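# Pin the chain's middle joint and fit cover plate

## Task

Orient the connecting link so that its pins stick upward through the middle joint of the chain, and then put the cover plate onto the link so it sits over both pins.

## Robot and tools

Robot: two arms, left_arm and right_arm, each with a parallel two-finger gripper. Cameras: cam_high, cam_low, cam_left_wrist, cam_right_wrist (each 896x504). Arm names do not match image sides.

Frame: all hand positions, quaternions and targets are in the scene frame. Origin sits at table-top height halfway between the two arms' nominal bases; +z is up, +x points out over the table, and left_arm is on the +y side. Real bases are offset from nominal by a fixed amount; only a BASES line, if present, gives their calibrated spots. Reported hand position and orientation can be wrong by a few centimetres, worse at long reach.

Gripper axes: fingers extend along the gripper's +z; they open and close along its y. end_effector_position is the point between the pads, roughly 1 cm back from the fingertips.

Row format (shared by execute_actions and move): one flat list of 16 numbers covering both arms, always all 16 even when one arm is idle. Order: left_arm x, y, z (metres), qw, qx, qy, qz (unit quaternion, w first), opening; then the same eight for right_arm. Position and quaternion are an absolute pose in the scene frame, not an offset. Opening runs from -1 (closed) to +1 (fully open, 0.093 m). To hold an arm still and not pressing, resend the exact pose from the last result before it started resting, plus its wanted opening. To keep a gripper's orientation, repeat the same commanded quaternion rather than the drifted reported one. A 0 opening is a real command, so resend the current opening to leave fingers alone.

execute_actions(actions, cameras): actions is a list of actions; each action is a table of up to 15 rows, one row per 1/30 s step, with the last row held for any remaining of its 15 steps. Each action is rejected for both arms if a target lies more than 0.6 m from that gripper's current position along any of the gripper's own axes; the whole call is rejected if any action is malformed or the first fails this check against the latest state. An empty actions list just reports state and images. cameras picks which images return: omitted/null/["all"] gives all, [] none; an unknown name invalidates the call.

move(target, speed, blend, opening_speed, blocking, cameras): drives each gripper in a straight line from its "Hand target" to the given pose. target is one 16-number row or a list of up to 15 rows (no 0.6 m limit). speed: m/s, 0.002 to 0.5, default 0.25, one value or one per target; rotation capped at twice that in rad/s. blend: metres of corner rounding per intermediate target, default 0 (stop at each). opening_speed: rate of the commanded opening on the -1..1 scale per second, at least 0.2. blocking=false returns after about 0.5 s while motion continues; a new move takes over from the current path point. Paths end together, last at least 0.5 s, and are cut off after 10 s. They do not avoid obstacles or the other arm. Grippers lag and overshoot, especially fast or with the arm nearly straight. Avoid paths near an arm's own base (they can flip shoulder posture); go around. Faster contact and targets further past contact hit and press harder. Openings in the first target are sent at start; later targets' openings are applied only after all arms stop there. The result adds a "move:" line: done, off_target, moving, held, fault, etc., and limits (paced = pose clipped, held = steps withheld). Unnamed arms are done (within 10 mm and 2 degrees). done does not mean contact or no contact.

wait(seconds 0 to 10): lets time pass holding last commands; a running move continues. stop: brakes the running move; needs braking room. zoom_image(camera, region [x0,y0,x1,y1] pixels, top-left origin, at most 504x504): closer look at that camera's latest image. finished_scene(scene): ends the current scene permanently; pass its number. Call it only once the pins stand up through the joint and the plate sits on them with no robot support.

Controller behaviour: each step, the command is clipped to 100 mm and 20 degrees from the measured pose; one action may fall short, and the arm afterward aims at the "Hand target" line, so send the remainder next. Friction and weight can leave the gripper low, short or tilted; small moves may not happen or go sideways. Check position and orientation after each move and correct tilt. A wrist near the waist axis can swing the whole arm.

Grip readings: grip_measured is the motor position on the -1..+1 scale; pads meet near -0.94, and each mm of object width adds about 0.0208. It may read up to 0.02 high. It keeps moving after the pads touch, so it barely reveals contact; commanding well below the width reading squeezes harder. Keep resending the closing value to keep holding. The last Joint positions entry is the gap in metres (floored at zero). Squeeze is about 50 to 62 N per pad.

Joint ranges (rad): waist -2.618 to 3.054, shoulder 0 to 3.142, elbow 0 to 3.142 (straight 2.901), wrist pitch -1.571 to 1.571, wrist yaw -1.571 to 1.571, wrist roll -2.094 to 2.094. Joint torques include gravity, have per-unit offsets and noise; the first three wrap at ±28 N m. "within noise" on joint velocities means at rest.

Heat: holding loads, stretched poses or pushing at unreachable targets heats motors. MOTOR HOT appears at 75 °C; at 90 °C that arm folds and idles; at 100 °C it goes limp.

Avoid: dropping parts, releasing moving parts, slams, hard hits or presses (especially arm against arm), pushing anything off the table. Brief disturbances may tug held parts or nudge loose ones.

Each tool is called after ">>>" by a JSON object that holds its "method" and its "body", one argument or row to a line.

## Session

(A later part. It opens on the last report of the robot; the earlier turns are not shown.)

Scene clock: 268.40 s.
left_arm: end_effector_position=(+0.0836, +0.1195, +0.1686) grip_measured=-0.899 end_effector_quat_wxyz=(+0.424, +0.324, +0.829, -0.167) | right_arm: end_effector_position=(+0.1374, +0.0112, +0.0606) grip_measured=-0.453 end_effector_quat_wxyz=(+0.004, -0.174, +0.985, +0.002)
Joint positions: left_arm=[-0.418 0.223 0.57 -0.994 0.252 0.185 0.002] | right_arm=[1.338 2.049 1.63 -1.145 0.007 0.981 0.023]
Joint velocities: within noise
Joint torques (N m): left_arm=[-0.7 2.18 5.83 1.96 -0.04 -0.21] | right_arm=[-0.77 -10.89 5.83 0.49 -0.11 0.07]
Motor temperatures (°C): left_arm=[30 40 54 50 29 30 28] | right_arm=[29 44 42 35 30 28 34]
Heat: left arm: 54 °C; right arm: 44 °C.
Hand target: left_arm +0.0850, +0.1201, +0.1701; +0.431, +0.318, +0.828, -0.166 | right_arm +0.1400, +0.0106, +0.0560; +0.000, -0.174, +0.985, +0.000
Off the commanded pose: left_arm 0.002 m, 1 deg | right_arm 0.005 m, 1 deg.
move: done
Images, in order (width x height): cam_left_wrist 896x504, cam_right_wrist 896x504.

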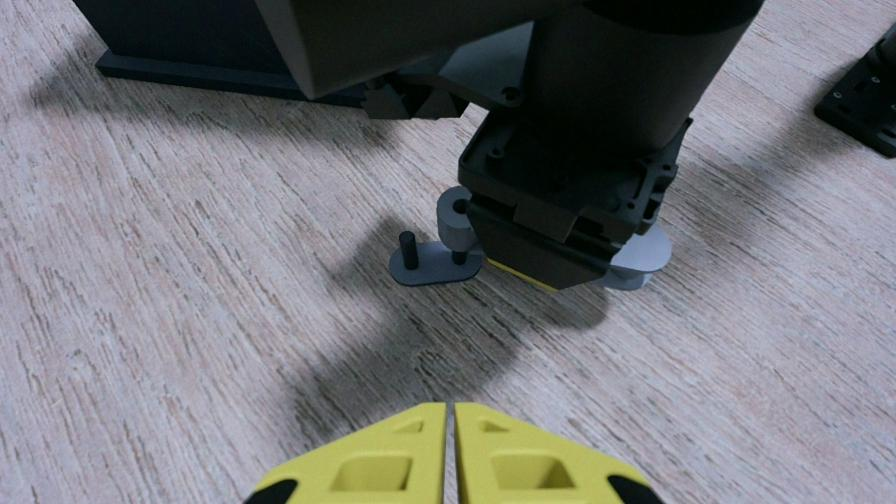

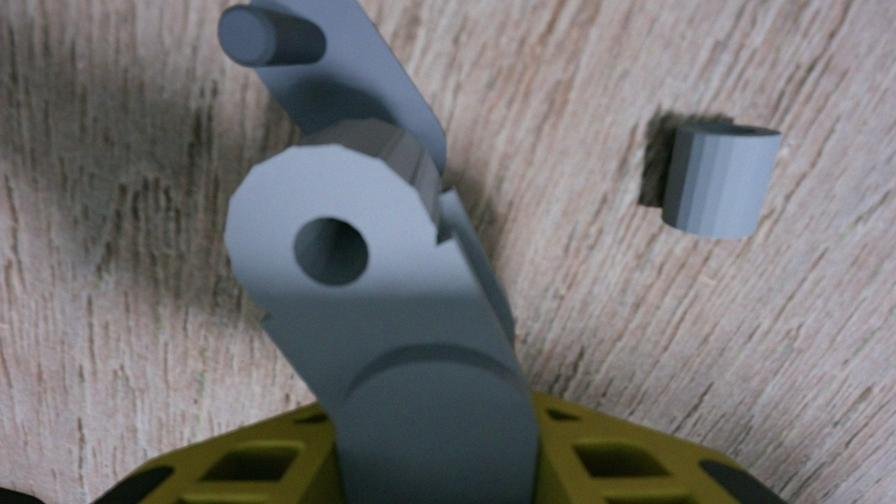

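>>> {"method": "move", "body": {
  "target": [
    [0.085,0.12,0.17,0.4310,0.3179,0.8281,-0.1655,-0.9,0.1424,0.0086,0.063,0,-0.1736,0.9848,0,-0.65],
    [0.085,0.12,0.17,0.4310,0.3179,0.8281,-0.1655,-0.9,0.1424,0.0086,0.055,0,-0.1736,0.9848,0,-0.65]
  ],
  "speed": 0.03,
  "cameras": ["cam_left_wrist","cam_right_wrist"]
}}

>>> {"method": "zoom_image", "body": {
  "camera": "cam_left_wrist",
  "region": [380, 160, 540, 290]
}}

>>> {"method": "zoom_image", "body": {
  "camera": "cam_right_wrist",
  "region": [200, 0, 500, 300]
}}

Scene clock: 270.33 s.
left_arm: end_effector_position=(+0.0836, +0.1195, +0.1686) grip_measured=-0.899 end_effector_quat_wxyz=(+0.424, +0.324, +0.829, -0.167) | right_arm: end_effector_position=(+0.1399, +0.0092, +0.0579) grip_measured=-0.453 end_effector_quat_wxyz=(+0.004, -0.174, +0.985, +0.000)
Joint positions: left_arm=[-0.418 0.223 0.57 -0.994 0.252 0.185 0.002] | right_arm=[1.331 2.049 1.619 -1.138 0.006 0.973 0.023]
Joint velocities: within noise
Joint torques (N m): left_arm=[-0.68 2.18 5.83 1.96 -0.05 -0.21] | right_arm=[-0.76 -11.37 5.82 0.45 -0.1 0.08]
Motor temperatures (°C): left_arm=[30 40 54 50 29 30 28] | right_arm=[29 44 42 35 30 28 34]
Heat: left arm: 54 °C; right arm: 44 °C.
Hand target: left_arm +0.0850, +0.1201, +0.1701; +0.431, +0.318, +0.828, -0.166 | right_arm +0.1424, +0.0086, +0.0550; +0.000, -0.173, +0.985, +0.000
Off the commanded pose: left_arm 0.002 m, 1 deg | right_arm 0.004 m, 0 deg.
move: done
Images, in order (width x height): cam_left_wrist 896x504, cam_right_wrist 896x504.

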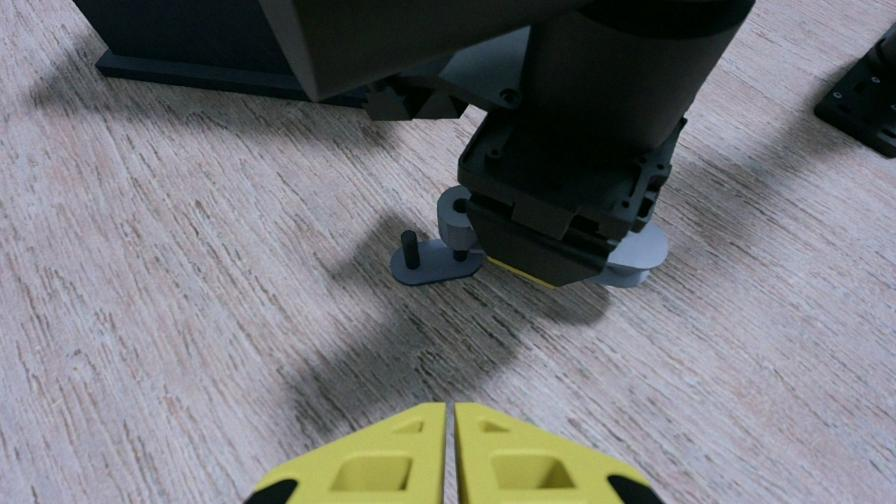

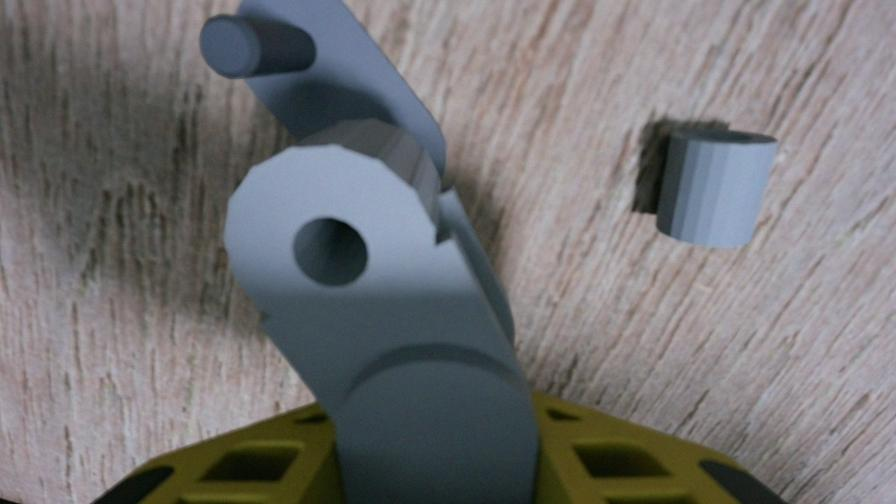

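Scaled by 3.150 from the camera's 896x504 image, which has a finer 1280x720 frame.

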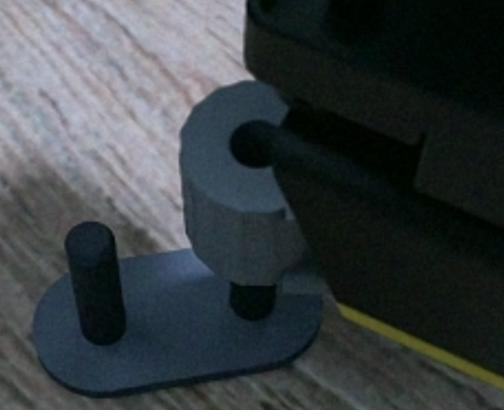

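Scaled by 1.680 from the camera's 896x504 image, which has a finer 1280x720 frame.

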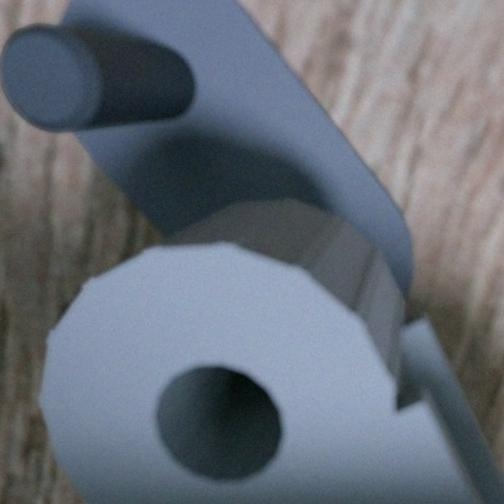

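>>> {"method": "move", "body": {
  "target": [
    [0.085,0.12,0.17,0.4310,0.3179,0.8281,-0.1655,-0.9,0.1424,0.0086,0.045,0,-0.1736,0.9848,0,-0.65]
  ],
  "speed": 0.03,
  "cameras": ["cam_left_wrist","cam_right_wrist"]
}}

>>> {"method": "zoom_image", "body": {
  "camera": "cam_left_wrist",
  "region": [380, 160, 540, 290]
}}

Scene clock: 271.73 s.
left_arm: end_effector_position=(+0.0836, +0.1195, +0.1686) grip_measured=-0.899 end_effector_quat_wxyz=(+0.424, +0.324, +0.829, -0.167) | right_arm: end_effector_position=(+0.1398, +0.0090, +0.0508) grip_measured=-0.453 end_effector_quat_wxyz=(+0.005, -0.174, +0.985, +0.003)
Joint positions: left_arm=[-0.418 0.223 0.57 -0.994 0.252 0.185 0.002] | right_arm=[1.331 2.049 1.591 -1.104 0.006 0.973 0.023]
Joint velocities: within noise
Joint torques (N m): left_arm=[-0.69 2.18 5.82 1.95 -0.04 -0.21] | right_arm=[-0.76 -10.5 5.81 0.48 -0.1 0.08]
Motor temperatures (°C): left_arm=[30 40 54 51 29 30 28] | right_arm=[29 44 42 35 30 28 34]
Heat: left arm: 54 °C; right arm: 44 °C.
Hand target: left_arm +0.0850, +0.1201, +0.1701; +0.431, +0.318, +0.828, -0.166 | right_arm +0.1424, +0.0085, +0.0450; +0.000, -0.174, +0.985, +0.000
Off the commanded pose: left_arm 0.002 m, 1 deg | right_arm 0.006 m, 1 deg.
move: done
Images, in order (width x height): cam_left_wrist 896x504, cam_right_wrist 896x504.

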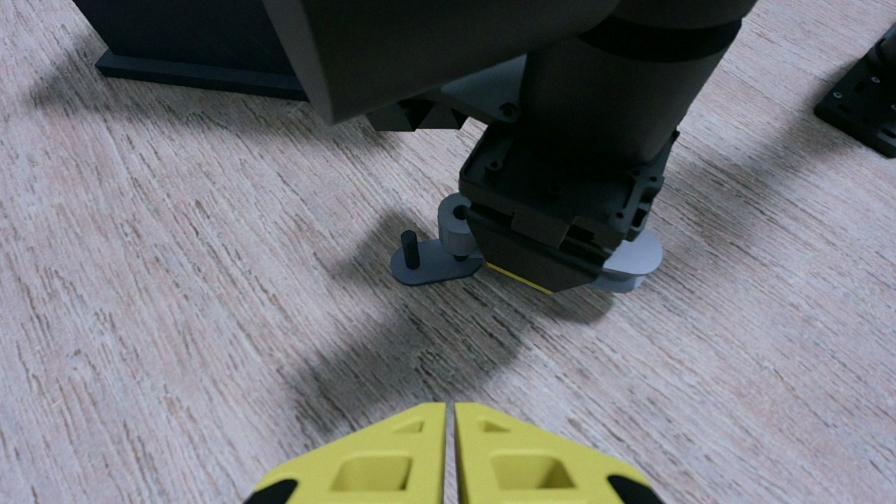

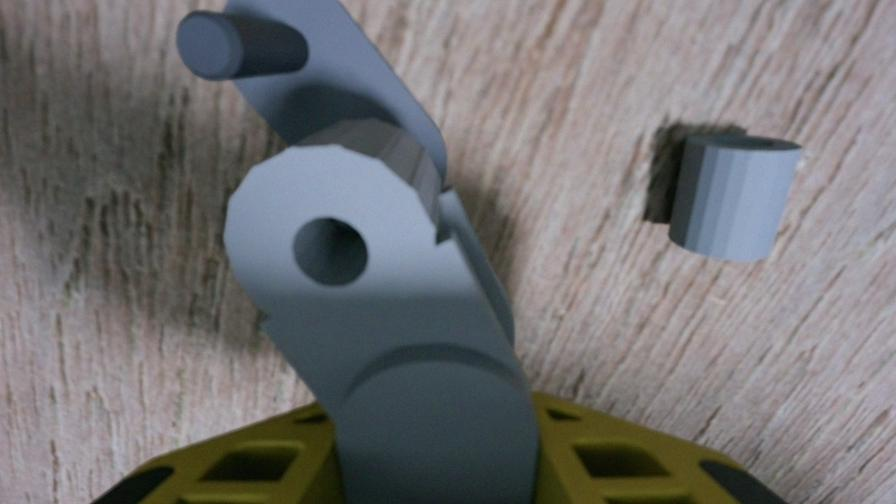

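Scaled by 3.150 from the camera's 896x504 image, which has a finer 1280x720 frame.

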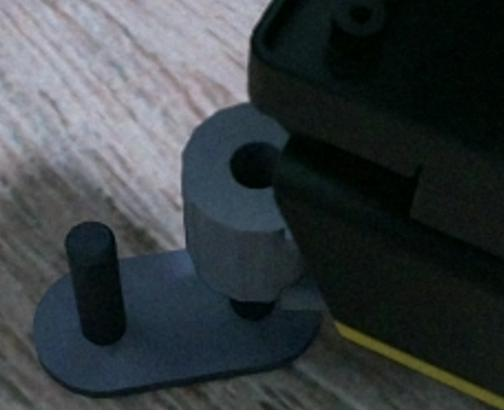

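>>> {"method": "move", "body": {
  "target": [
    [0.085,0.12,0.17,0.4310,0.3179,0.8281,-0.1655,-0.9,0.1424,0.0086,0.031,0,-0.1736,0.9848,0,-0.65]
  ],
  "speed": 0.03,
  "cameras": ["cam_left_wrist","cam_right_wrist"]
}}

>>> {"method": "zoom_image", "body": {
  "camera": "cam_left_wrist",
  "region": [380, 160, 540, 290]
}}

Scene clock: 273.07 s.
left_arm: end_effector_position=(+0.0836, +0.1195, +0.1686) grip_measured=-0.899 end_effector_quat_wxyz=(+0.424, +0.324, +0.829, -0.167) | right_arm: end_effector_position=(+0.1399, +0.0091, +0.0372) grip_measured=-0.453 end_effector_quat_wxyz=(+0.005, -0.174, +0.985, +0.003)
Joint positions: left_arm=[-0.418 0.223 0.57 -0.994 0.252 0.185 0.002] | right_arm=[1.331 2.062 1.554 -1.054 0.006 0.973 0.023]
Joint velocities: within noise
Joint torques (N m): left_arm=[-0.7 2.17 5.83 1.96 -0.05 -0.2] | right_arm=[-0.75 -10.45 5.78 0.49 -0.11 0.08]
Motor temperatures (°C): left_arm=[30 40 54 51 29 30 28] | right_arm=[29 44 42 35 30 28 34]
Heat: left arm: 54 °C; right arm: 44 °C.
Hand target: left_arm +0.0850, +0.1201, +0.1701; +0.431, +0.318, +0.828, -0.166 | right_arm +0.1424, +0.0086, +0.0311; +0.000, -0.174, +0.985, +0.000
Off the commanded pose: left_arm 0.002 m, 1 deg | right_arm 0.007 m, 1 deg.
move: done
Images, in order (width x height): cam_left_wrist 896x504, cam_right_wrist 896x504.

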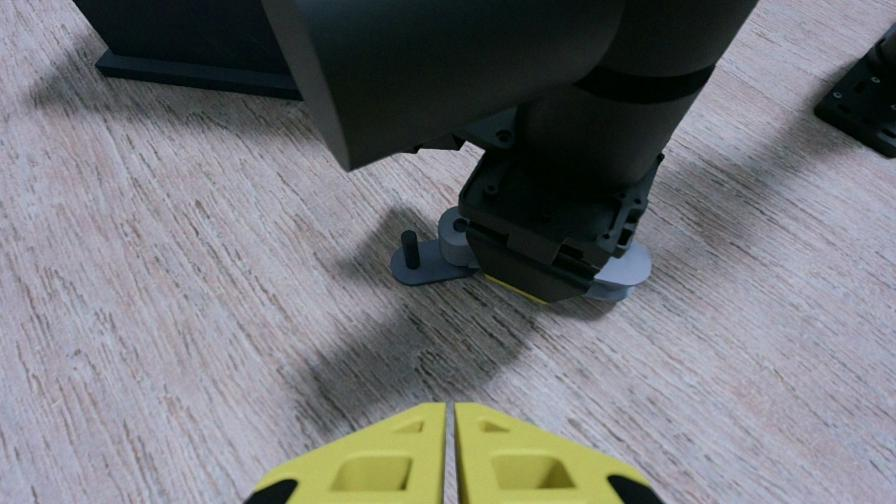

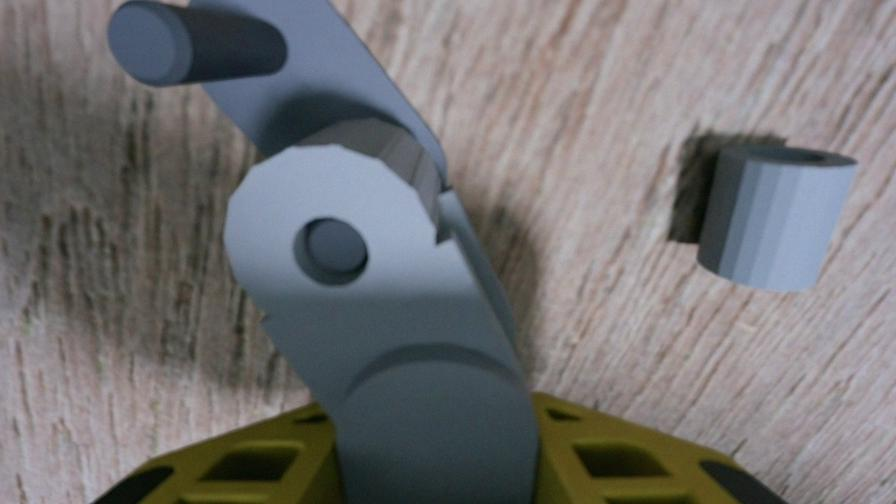

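Scaled by 3.150 from the camera's 896x504 image, which has a finer 1280x720 frame.

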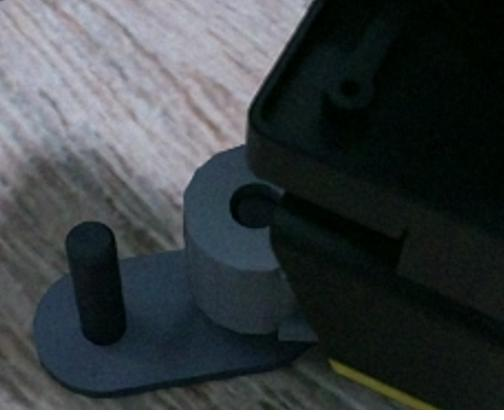

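Pin is visibly inside the bore. Lowering the rest of the way.

>>> {"method": "move", "body": {
  "target": [
    [0.085,0.12,0.17,0.4310,0.3179,0.8281,-0.1655,-0.9,0.1424,0.0086,0.0185,0,-0.1736,0.9848,0,-0.65]
  ],
  "speed": 0.03,
  "cameras": ["cam_left_wrist","cam_right_wrist"]
}}

>>> {"method": "zoom_image", "body": {
  "camera": "cam_left_wrist",
  "region": [380, 160, 540, 290]
}}

Scene clock: 274.10 s.
left_arm: end_effector_position=(+0.0836, +0.1195, +0.1686) grip_measured=-0.899 end_effector_quat_wxyz=(+0.424, +0.324, +0.829, -0.167) | right_arm: end_effector_position=(+0.1398, +0.0090, +0.0254) grip_measured=-0.453 end_effector_quat_wxyz=(+0.005, -0.174, +0.985, +0.003)
Joint positions: left_arm=[-0.418 0.223 0.57 -0.994 0.252 0.185 0.002] | right_arm=[1.331 2.075 1.525 -1.012 0.006 0.973 0.023]
Joint velocities: within noise
Joint torques (N m): left_arm=[-0.68 2.17 5.79 1.95 -0.05 -0.21] | right_arm=[-0.76 -10.32 5.67 0.51 -0.1 0.08]
Motor temperatures (°C): left_arm=[30 40 54 51 29 30 28] | right_arm=[29 44 42 35 30 28 34]
Heat: left arm: 54 °C; right arm: 44 °C.
Hand target: left_arm +0.0850, +0.1201, +0.1701; +0.431, +0.318, +0.828, -0.166 | right_arm +0.1423, +0.0084, +0.0185; +0.000, -0.173, +0.985, +0.000
Off the commanded pose: left_arm 0.002 m, 1 deg | right_arm 0.007 m, 1 deg.
move: done
Images, in order (width x height): cam_left_wrist 896x504, cam_right_wrist 896x504.

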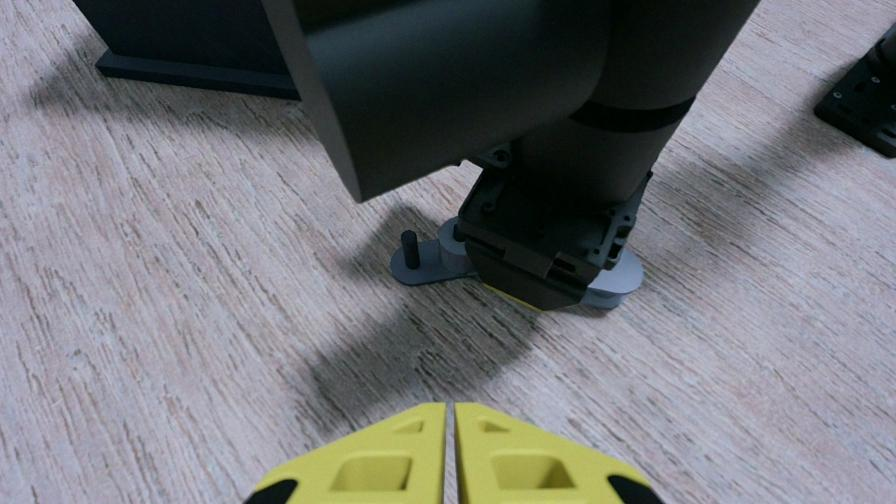

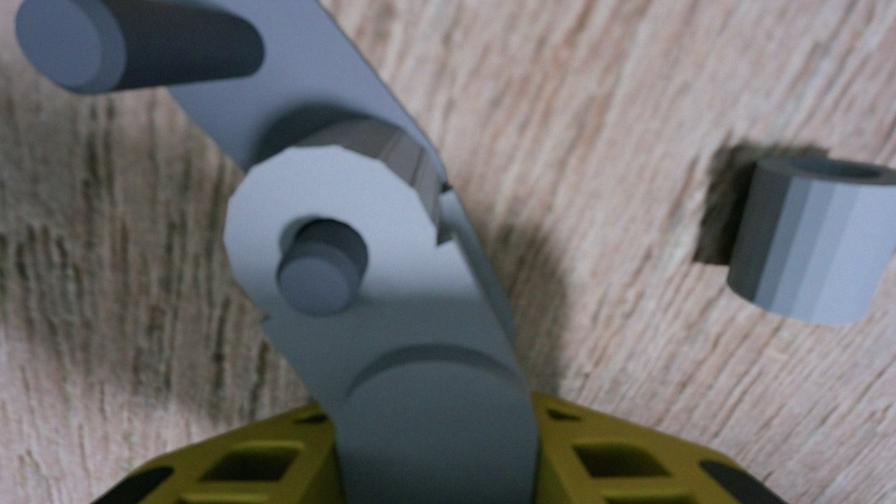

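Scaled by 3.150 from the camera's 896x504 image, which has a finer 1280x720 frame.

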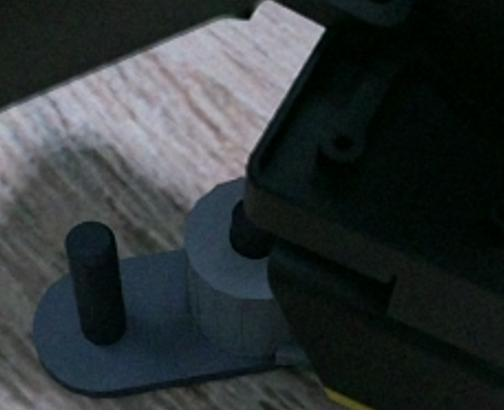

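>>> {"method": "move", "body": {
  "target": [
    [0.085,0.12,0.17,0.4310,0.3179,0.8281,-0.1655,-0.9,0.1424,0.0086,0.0165,0,-0.1736,0.9848,0,-0.65],
    [0.085,0.12,0.17,0.4310,0.3179,0.8281,-0.1655,-0.9,0.1424,0.0086,0.0165,0,-0.1736,0.9848,0,0.0],
    [0.085,0.12,0.17,0.4310,0.3179,0.8281,-0.1655,-0.9,0.140,0.0086,0.06,0,-0.1736,0.9848,0,0.2],
    [0.085,0.12,0.17,0.4310,0.3179,0.8281,-0.1655,-0.9,0.14,0.0086,0.12,0,-0.1736,0.9848,0,0.2]
  ],
  "speed": [0.03,0.05,0.06,0.15],
  "opening_speed": 0.6
}}

>>> {"method": "zoom_image", "body": {
  "camera": "cam_left_wrist",
  "region": [360, 140, 660, 340]
}}

Scene clock: 279.73 s.
left_arm: end_effector_position=(+0.0836, +0.1195, +0.1686) grip_measured=-0.899 end_effector_quat_wxyz=(+0.424, +0.324, +0.829, -0.167) | right_arm: end_effector_position=(+0.1395, +0.0075, +0.1043) grip_measured=+0.197 end_effector_quat_wxyz=(-0.004, -0.174, +0.985, -0.017)
Joint positions: left_arm=[-0.418 0.223 0.57 -0.994 0.252 0.185 0.002] | right_arm=[1.331 2.062 1.823 -1.366 0.006 0.973 0.055]
Joint velocities: within noise
Joint torques (N m): left_arm=[-0.69 2.17 5.81 1.96 -0.05 -0.21] | right_arm=[-0.29 -15.06 7.54 0.23 -0.1 0.14]
Motor temperatures (°C): left_arm=[30 40 53 51 29 30 28] | right_arm=[29 46 42 34 30 28 34]
Heat: left arm: 53 °C; right arm: 46 °C.
Hand target: left_arm +0.0850, +0.1201, +0.1701; +0.431, +0.318, +0.828, -0.166 | right_arm +0.1400, +0.0084, +0.1198; +0.000, -0.174, +0.985, +0.000
Off the commanded pose: left_arm 0.002 m, 1 deg | right_arm 0.016 m, 2 deg.
move: off_target (right_arm); target 3's new opening was sent with right_arm's hand 0.015 m and 2 deg from that target

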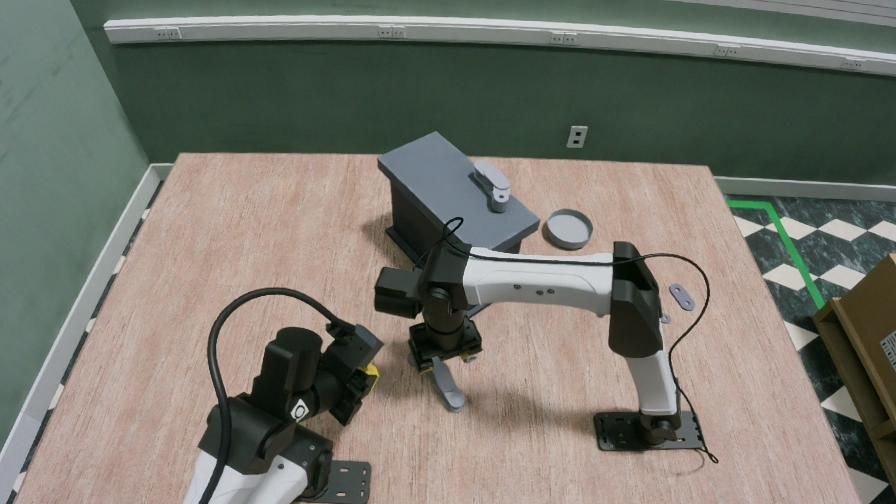

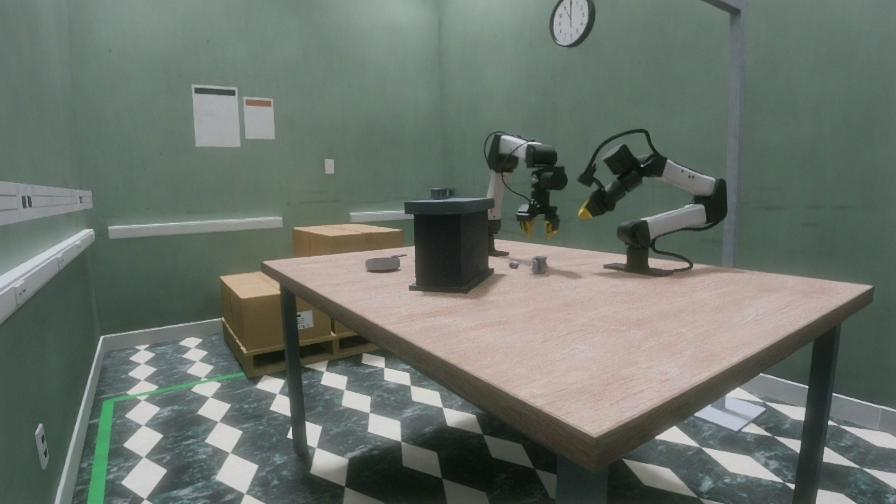

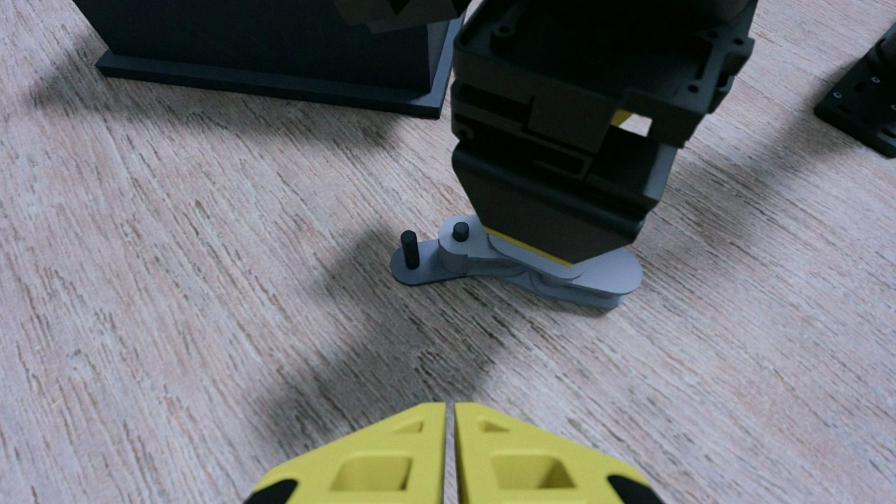

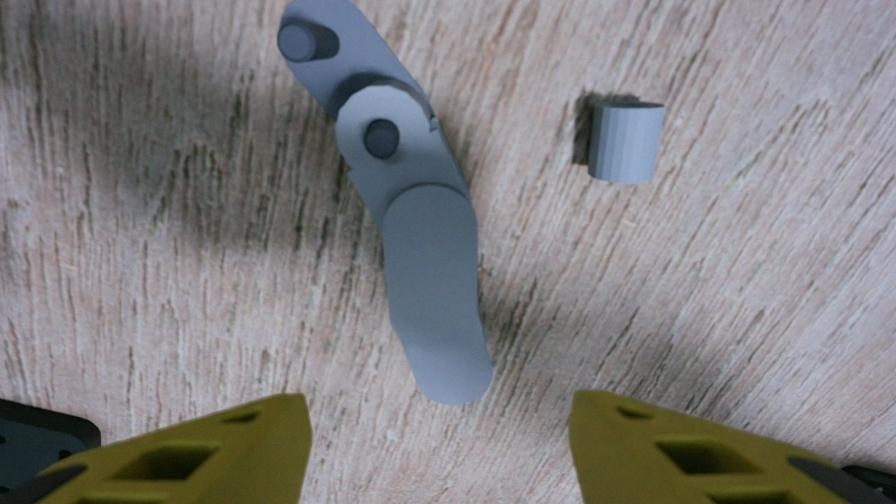

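Scaled by 1.680 from the camera's 896x504 image, which has a finer 1280x720 frame.

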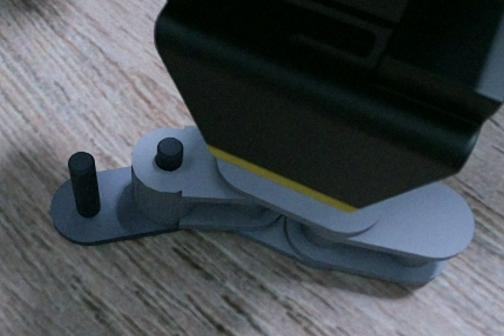

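>>> {"method": "move", "body": {
  "target": [
    [0.085,0.12,0.17,0.4310,0.3179,0.8281,-0.1655,-0.9,0.14,-0.02,0.22,0.1,-0.2,0.97,0.03,0.5],
    [0.085,0.12,0.17,0.4310,0.3179,0.8281,-0.1655,-0.9,0.20,-0.11,0.35,0.3697,-0.2391,0.8924,0.0990,0.6],
    [0.085,0.12,0.17,0.4310,0.3179,0.8281,-0.1655,-0.9,0.36,-0.11,0.36,0.3697,-0.2391,0.8924,0.0990,0.6]
  ],
  "speed": 0.2,
  "blend": 0.03
}}

>>> {"method": "zoom_image", "body": {
  "camera": "cam_left_wrist",
  "region": [360, 180, 660, 340]
}}

Scene clock: 287.23 s.
left_arm: end_effector_position=(+0.0836, +0.1195, +0.1686) grip_measured=-0.899 end_effector_quat_wxyz=(+0.424, +0.324, +0.829, -0.167) | right_arm: end_effector_position=(+0.3580, -0.1118, +0.3625) grip_measured=+0.598 end_effector_quat_wxyz=(+0.377, -0.234, +0.891, +0.100)
Joint positions: left_arm=[-0.418 0.223 0.57 -0.994 0.252 0.185 0.002] | right_arm=[0.763 1.634 2.056 -1.206 0.17 0.171 0.074]
Joint velocities: within noise
Joint torques (N m): left_arm=[-0.7 2.18 5.85 1.96 -0.04 -0.2] | right_arm=[-0.39 -5.71 7.75 1.67 -0.11 0.09]
Motor temperatures (°C): left_arm=[30 40 53 51 29 30 28] | right_arm=[29 47 42 35 30 28 33]
Heat: left arm: 53 °C; right arm: 47 °C.
Hand target: left_arm +0.0850, +0.1201, +0.1701; +0.431, +0.318, +0.828, -0.166 | right_arm +0.3599, -0.1101, +0.3600; +0.370, -0.239, +0.892, +0.099
Off the commanded pose: left_arm 0.002 m, 1 deg | right_arm 0.004 m, 1 deg.
move: done; blend cut to 0 m at target 2

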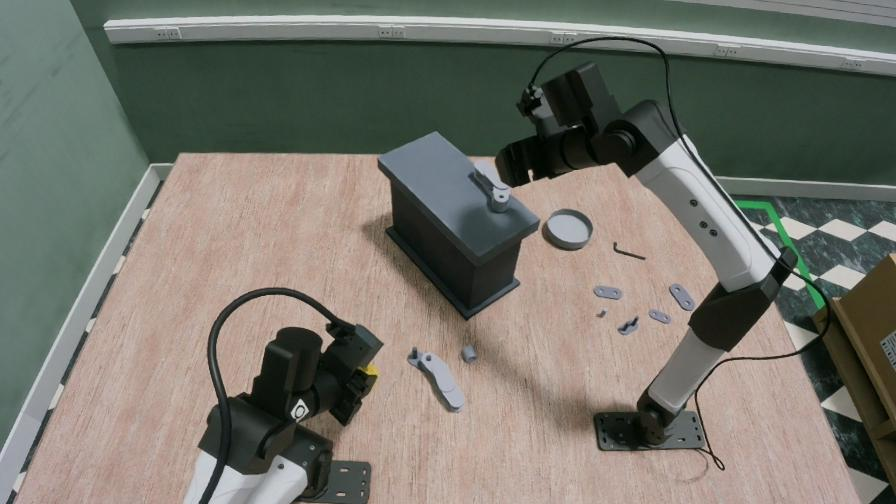

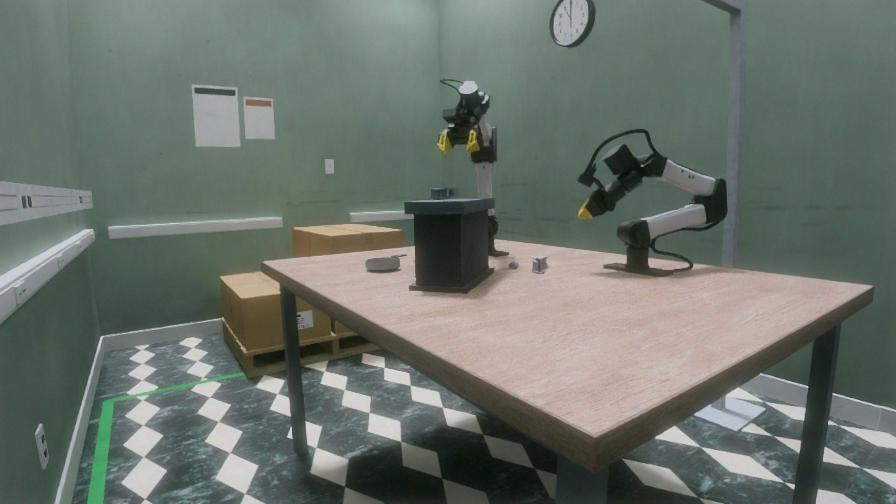

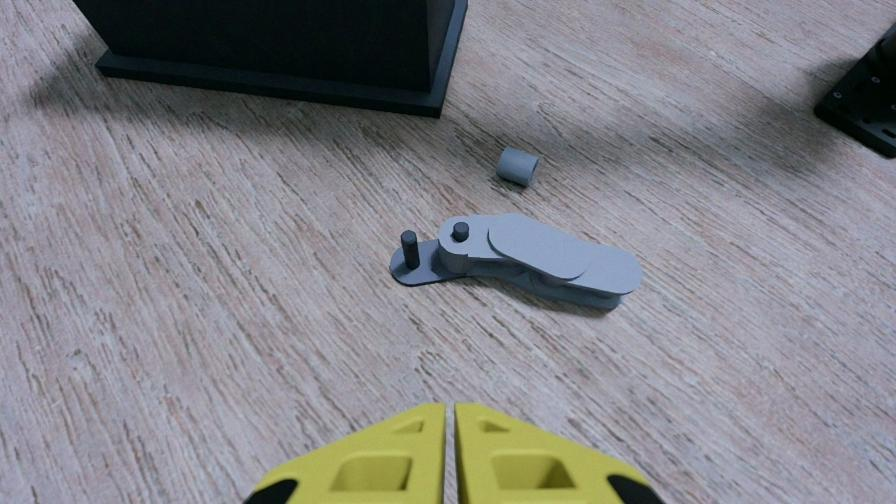

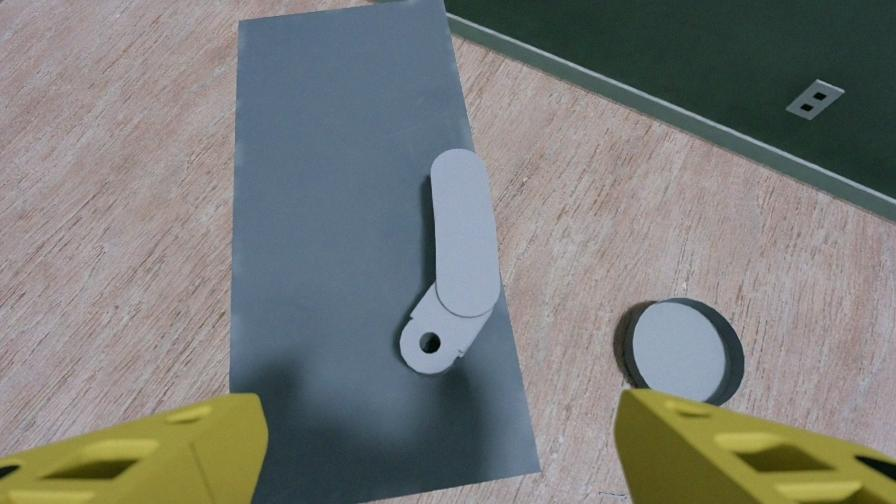

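Scaled by 1.680 from the camera's 896x504 image, which has a finer 1280x720 frame.

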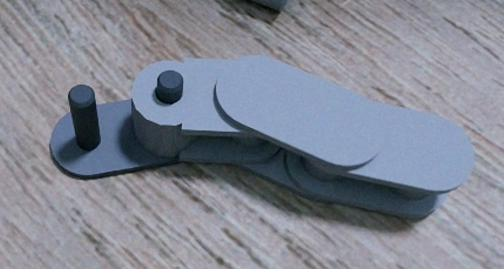

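>>> {"method": "move", "body": {
  "target": [
    [0.085,0.12,0.17,0.4310,0.3179,0.8281,-0.1655,-0.9,0.43,-0.079,0.30,0.366,-0.2701,0.8835,0.1119,0.3]
  ],
  "speed": 0.15,
  "cameras": ["cam_right_wrist","cam_high"]
}}

Scene clock: 290.70 s.
left_arm: end_effector_position=(+0.0836, +0.1195, +0.1686) grip_measured=-0.899 end_effector_quat_wxyz=(+0.424, +0.324, +0.829, -0.167) | right_arm: end_effector_position=(+0.4257, -0.0803, +0.3105) grip_measured=+0.302 end_effector_quat_wxyz=(+0.376, -0.266, +0.880, +0.114)
Joint positions: left_arm=[-0.418 0.223 0.57 -0.994 0.252 0.185 0.002] | right_arm=[0.674 1.784 1.981 -0.962 0.056 0.056 0.06]
Joint velocities: within noise
Joint torques (N m): left_arm=[-0.72 2.15 5.82 1.95 -0.04 -0.21] | right_arm=[-0.55 -8.12 6.28 1.86 -0.16 0.06]
Motor temperatures (°C): left_arm=[30 40 53 51 29 30 28] | right_arm=[29 46 42 36 30 28 33]
Heat: left arm: 53 °C; right arm: 46 °C.
Hand target: left_arm +0.0850, +0.1201, +0.1701; +0.431, +0.318, +0.828, -0.166 | right_arm +0.4298, -0.0791, +0.3000; +0.366, -0.270, +0.883, +0.112
Off the commanded pose: left_arm 0.002 m, 1 deg | right_arm 0.011 m, 1 deg.
move: off_target (right_arm)
Images, in order (width x height): cam_high 896x504, cam_right_wrist 896x504.

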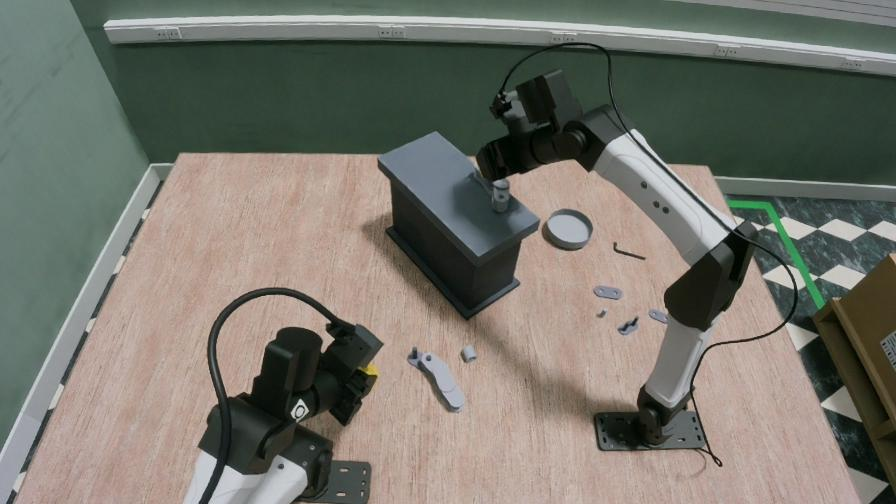

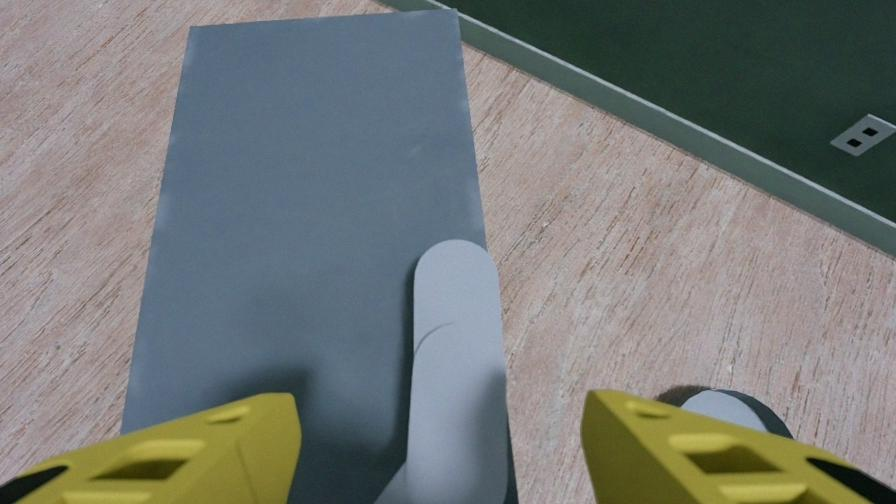

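>>> {"method": "move", "body": {
  "target": [
    [0.085,0.12,0.17,0.4310,0.3179,0.8281,-0.1655,-0.9,0.437,-0.080,0.235,0.366,-0.2701,0.8835,0.1119,0.3]
  ],
  "speed": 0.08,
  "cameras": ["cam_right_wrist","cam_low"]
}}

Scene clock: 293.23 s.
left_arm: end_effector_position=(+0.0836, +0.1195, +0.1686) grip_measured=-0.899 end_effector_quat_wxyz=(+0.424, +0.324, +0.829, -0.167) | right_arm: end_effector_position=(+0.4381, -0.0747, +0.2335) grip_measured=+0.302 end_effector_quat_wxyz=(+0.364, -0.269, +0.884, +0.113)
Joint positions: left_arm=[-0.418 0.223 0.57 -0.994 0.252 0.185 0.002] | right_arm=[0.662 1.768 1.659 -0.681 0.04 0.046 0.06]
Joint velocities: within noise
Joint torques (N m): left_arm=[-0.68 2.18 5.82 1.95 -0.04 -0.21] | right_arm=[-0.69 -12.19 5.86 1.82 -0.11 0.05]
Motor temperatures (°C): left_arm=[30 39 53 51 29 30 28] | right_arm=[29 47 42 36 30 28 33]
Heat: left arm: 53 °C; right arm: 47 °C.
Hand target: left_arm +0.0850, +0.1201, +0.1701; +0.431, +0.318, +0.828, -0.166 | right_arm +0.4371, -0.0799, +0.2349; +0.366, -0.270, +0.884, +0.112
Off the commanded pose: left_arm 0.002 m, 1 deg | right_arm 0.006 m, 0 deg.
move: done
Images, in order (width x height): cam_low 896x504, cam_right_wrist 896x504.

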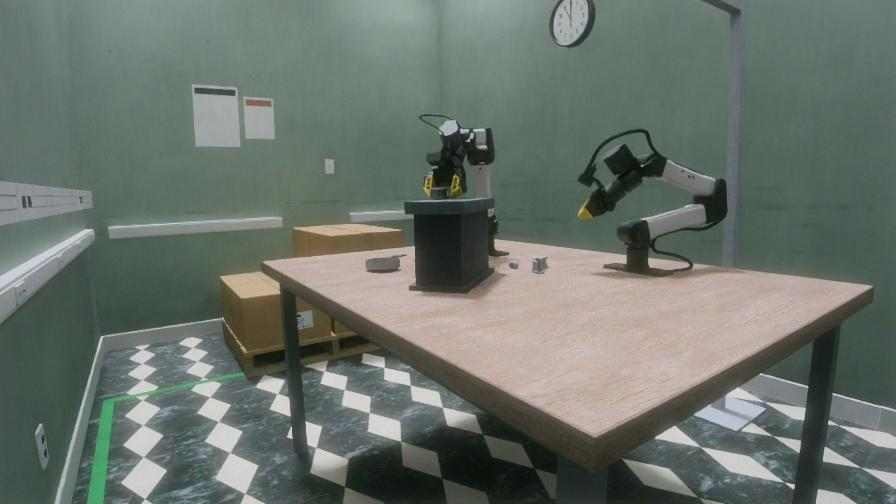

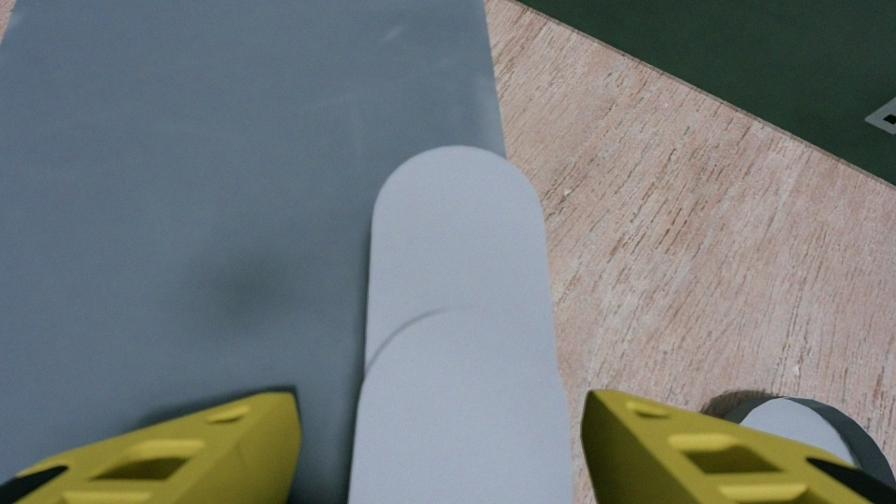

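>>> {"method": "move", "body": {
  "target": [
    [0.085,0.12,0.17,0.4310,0.3179,0.8281,-0.1655,-0.9,0.4345,-0.0845,0.231,0.366,-0.2701,0.8835,0.1119,0.3]
  ],
  "speed": 0.05,
  "cameras": ["cam_right_wrist"]
}}

Scene clock: 294.83 s.
left_arm: end_effector_position=(+0.0836, +0.1195, +0.1686) grip_measured=-0.899 end_effector_quat_wxyz=(+0.424, +0.324, +0.829, -0.167) | right_arm: end_effector_position=(+0.4396, -0.0765, +0.2328) grip_measured=+0.302 end_effector_quat_wxyz=(+0.373, -0.266, +0.881, +0.116)
Joint positions: left_arm=[-0.418 0.223 0.57 -0.994 0.252 0.184 0.002] | right_arm=[0.657 1.753 1.624 -0.639 0.04 0.045 0.06]
Joint velocities: within noise
Joint torques (N m): left_arm=[-0.7 2.18 5.82 1.95 -0.04 -0.21] | right_arm=[-0.69 -12.57 5.57 1.64 -0.13 0.04]
Motor temperatures (°C): left_arm=[30 39 53 52 29 30 28] | right_arm=[29 47 42 36 30 28 33]
Heat: left arm: 53 °C; right arm: 47 °C.
Hand target: left_arm +0.0850, +0.1201, +0.1701; +0.431, +0.318, +0.828, -0.166 | right_arm +0.4345, -0.0842, +0.2310; +0.366, -0.270, +0.883, +0.112
Off the commanded pose: left_arm 0.002 m, 1 deg | right_arm 0.010 m, 1 deg.
move: done
Images, in order (width x height): cam_right_wrist 896x504.

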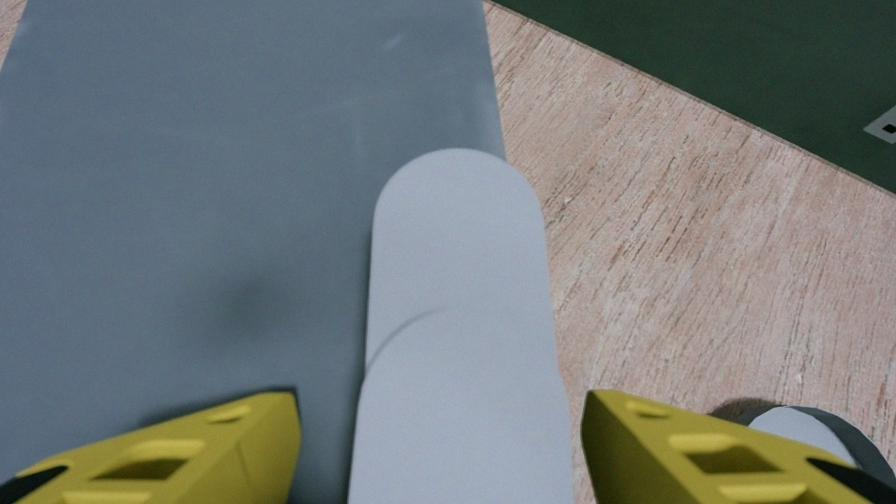

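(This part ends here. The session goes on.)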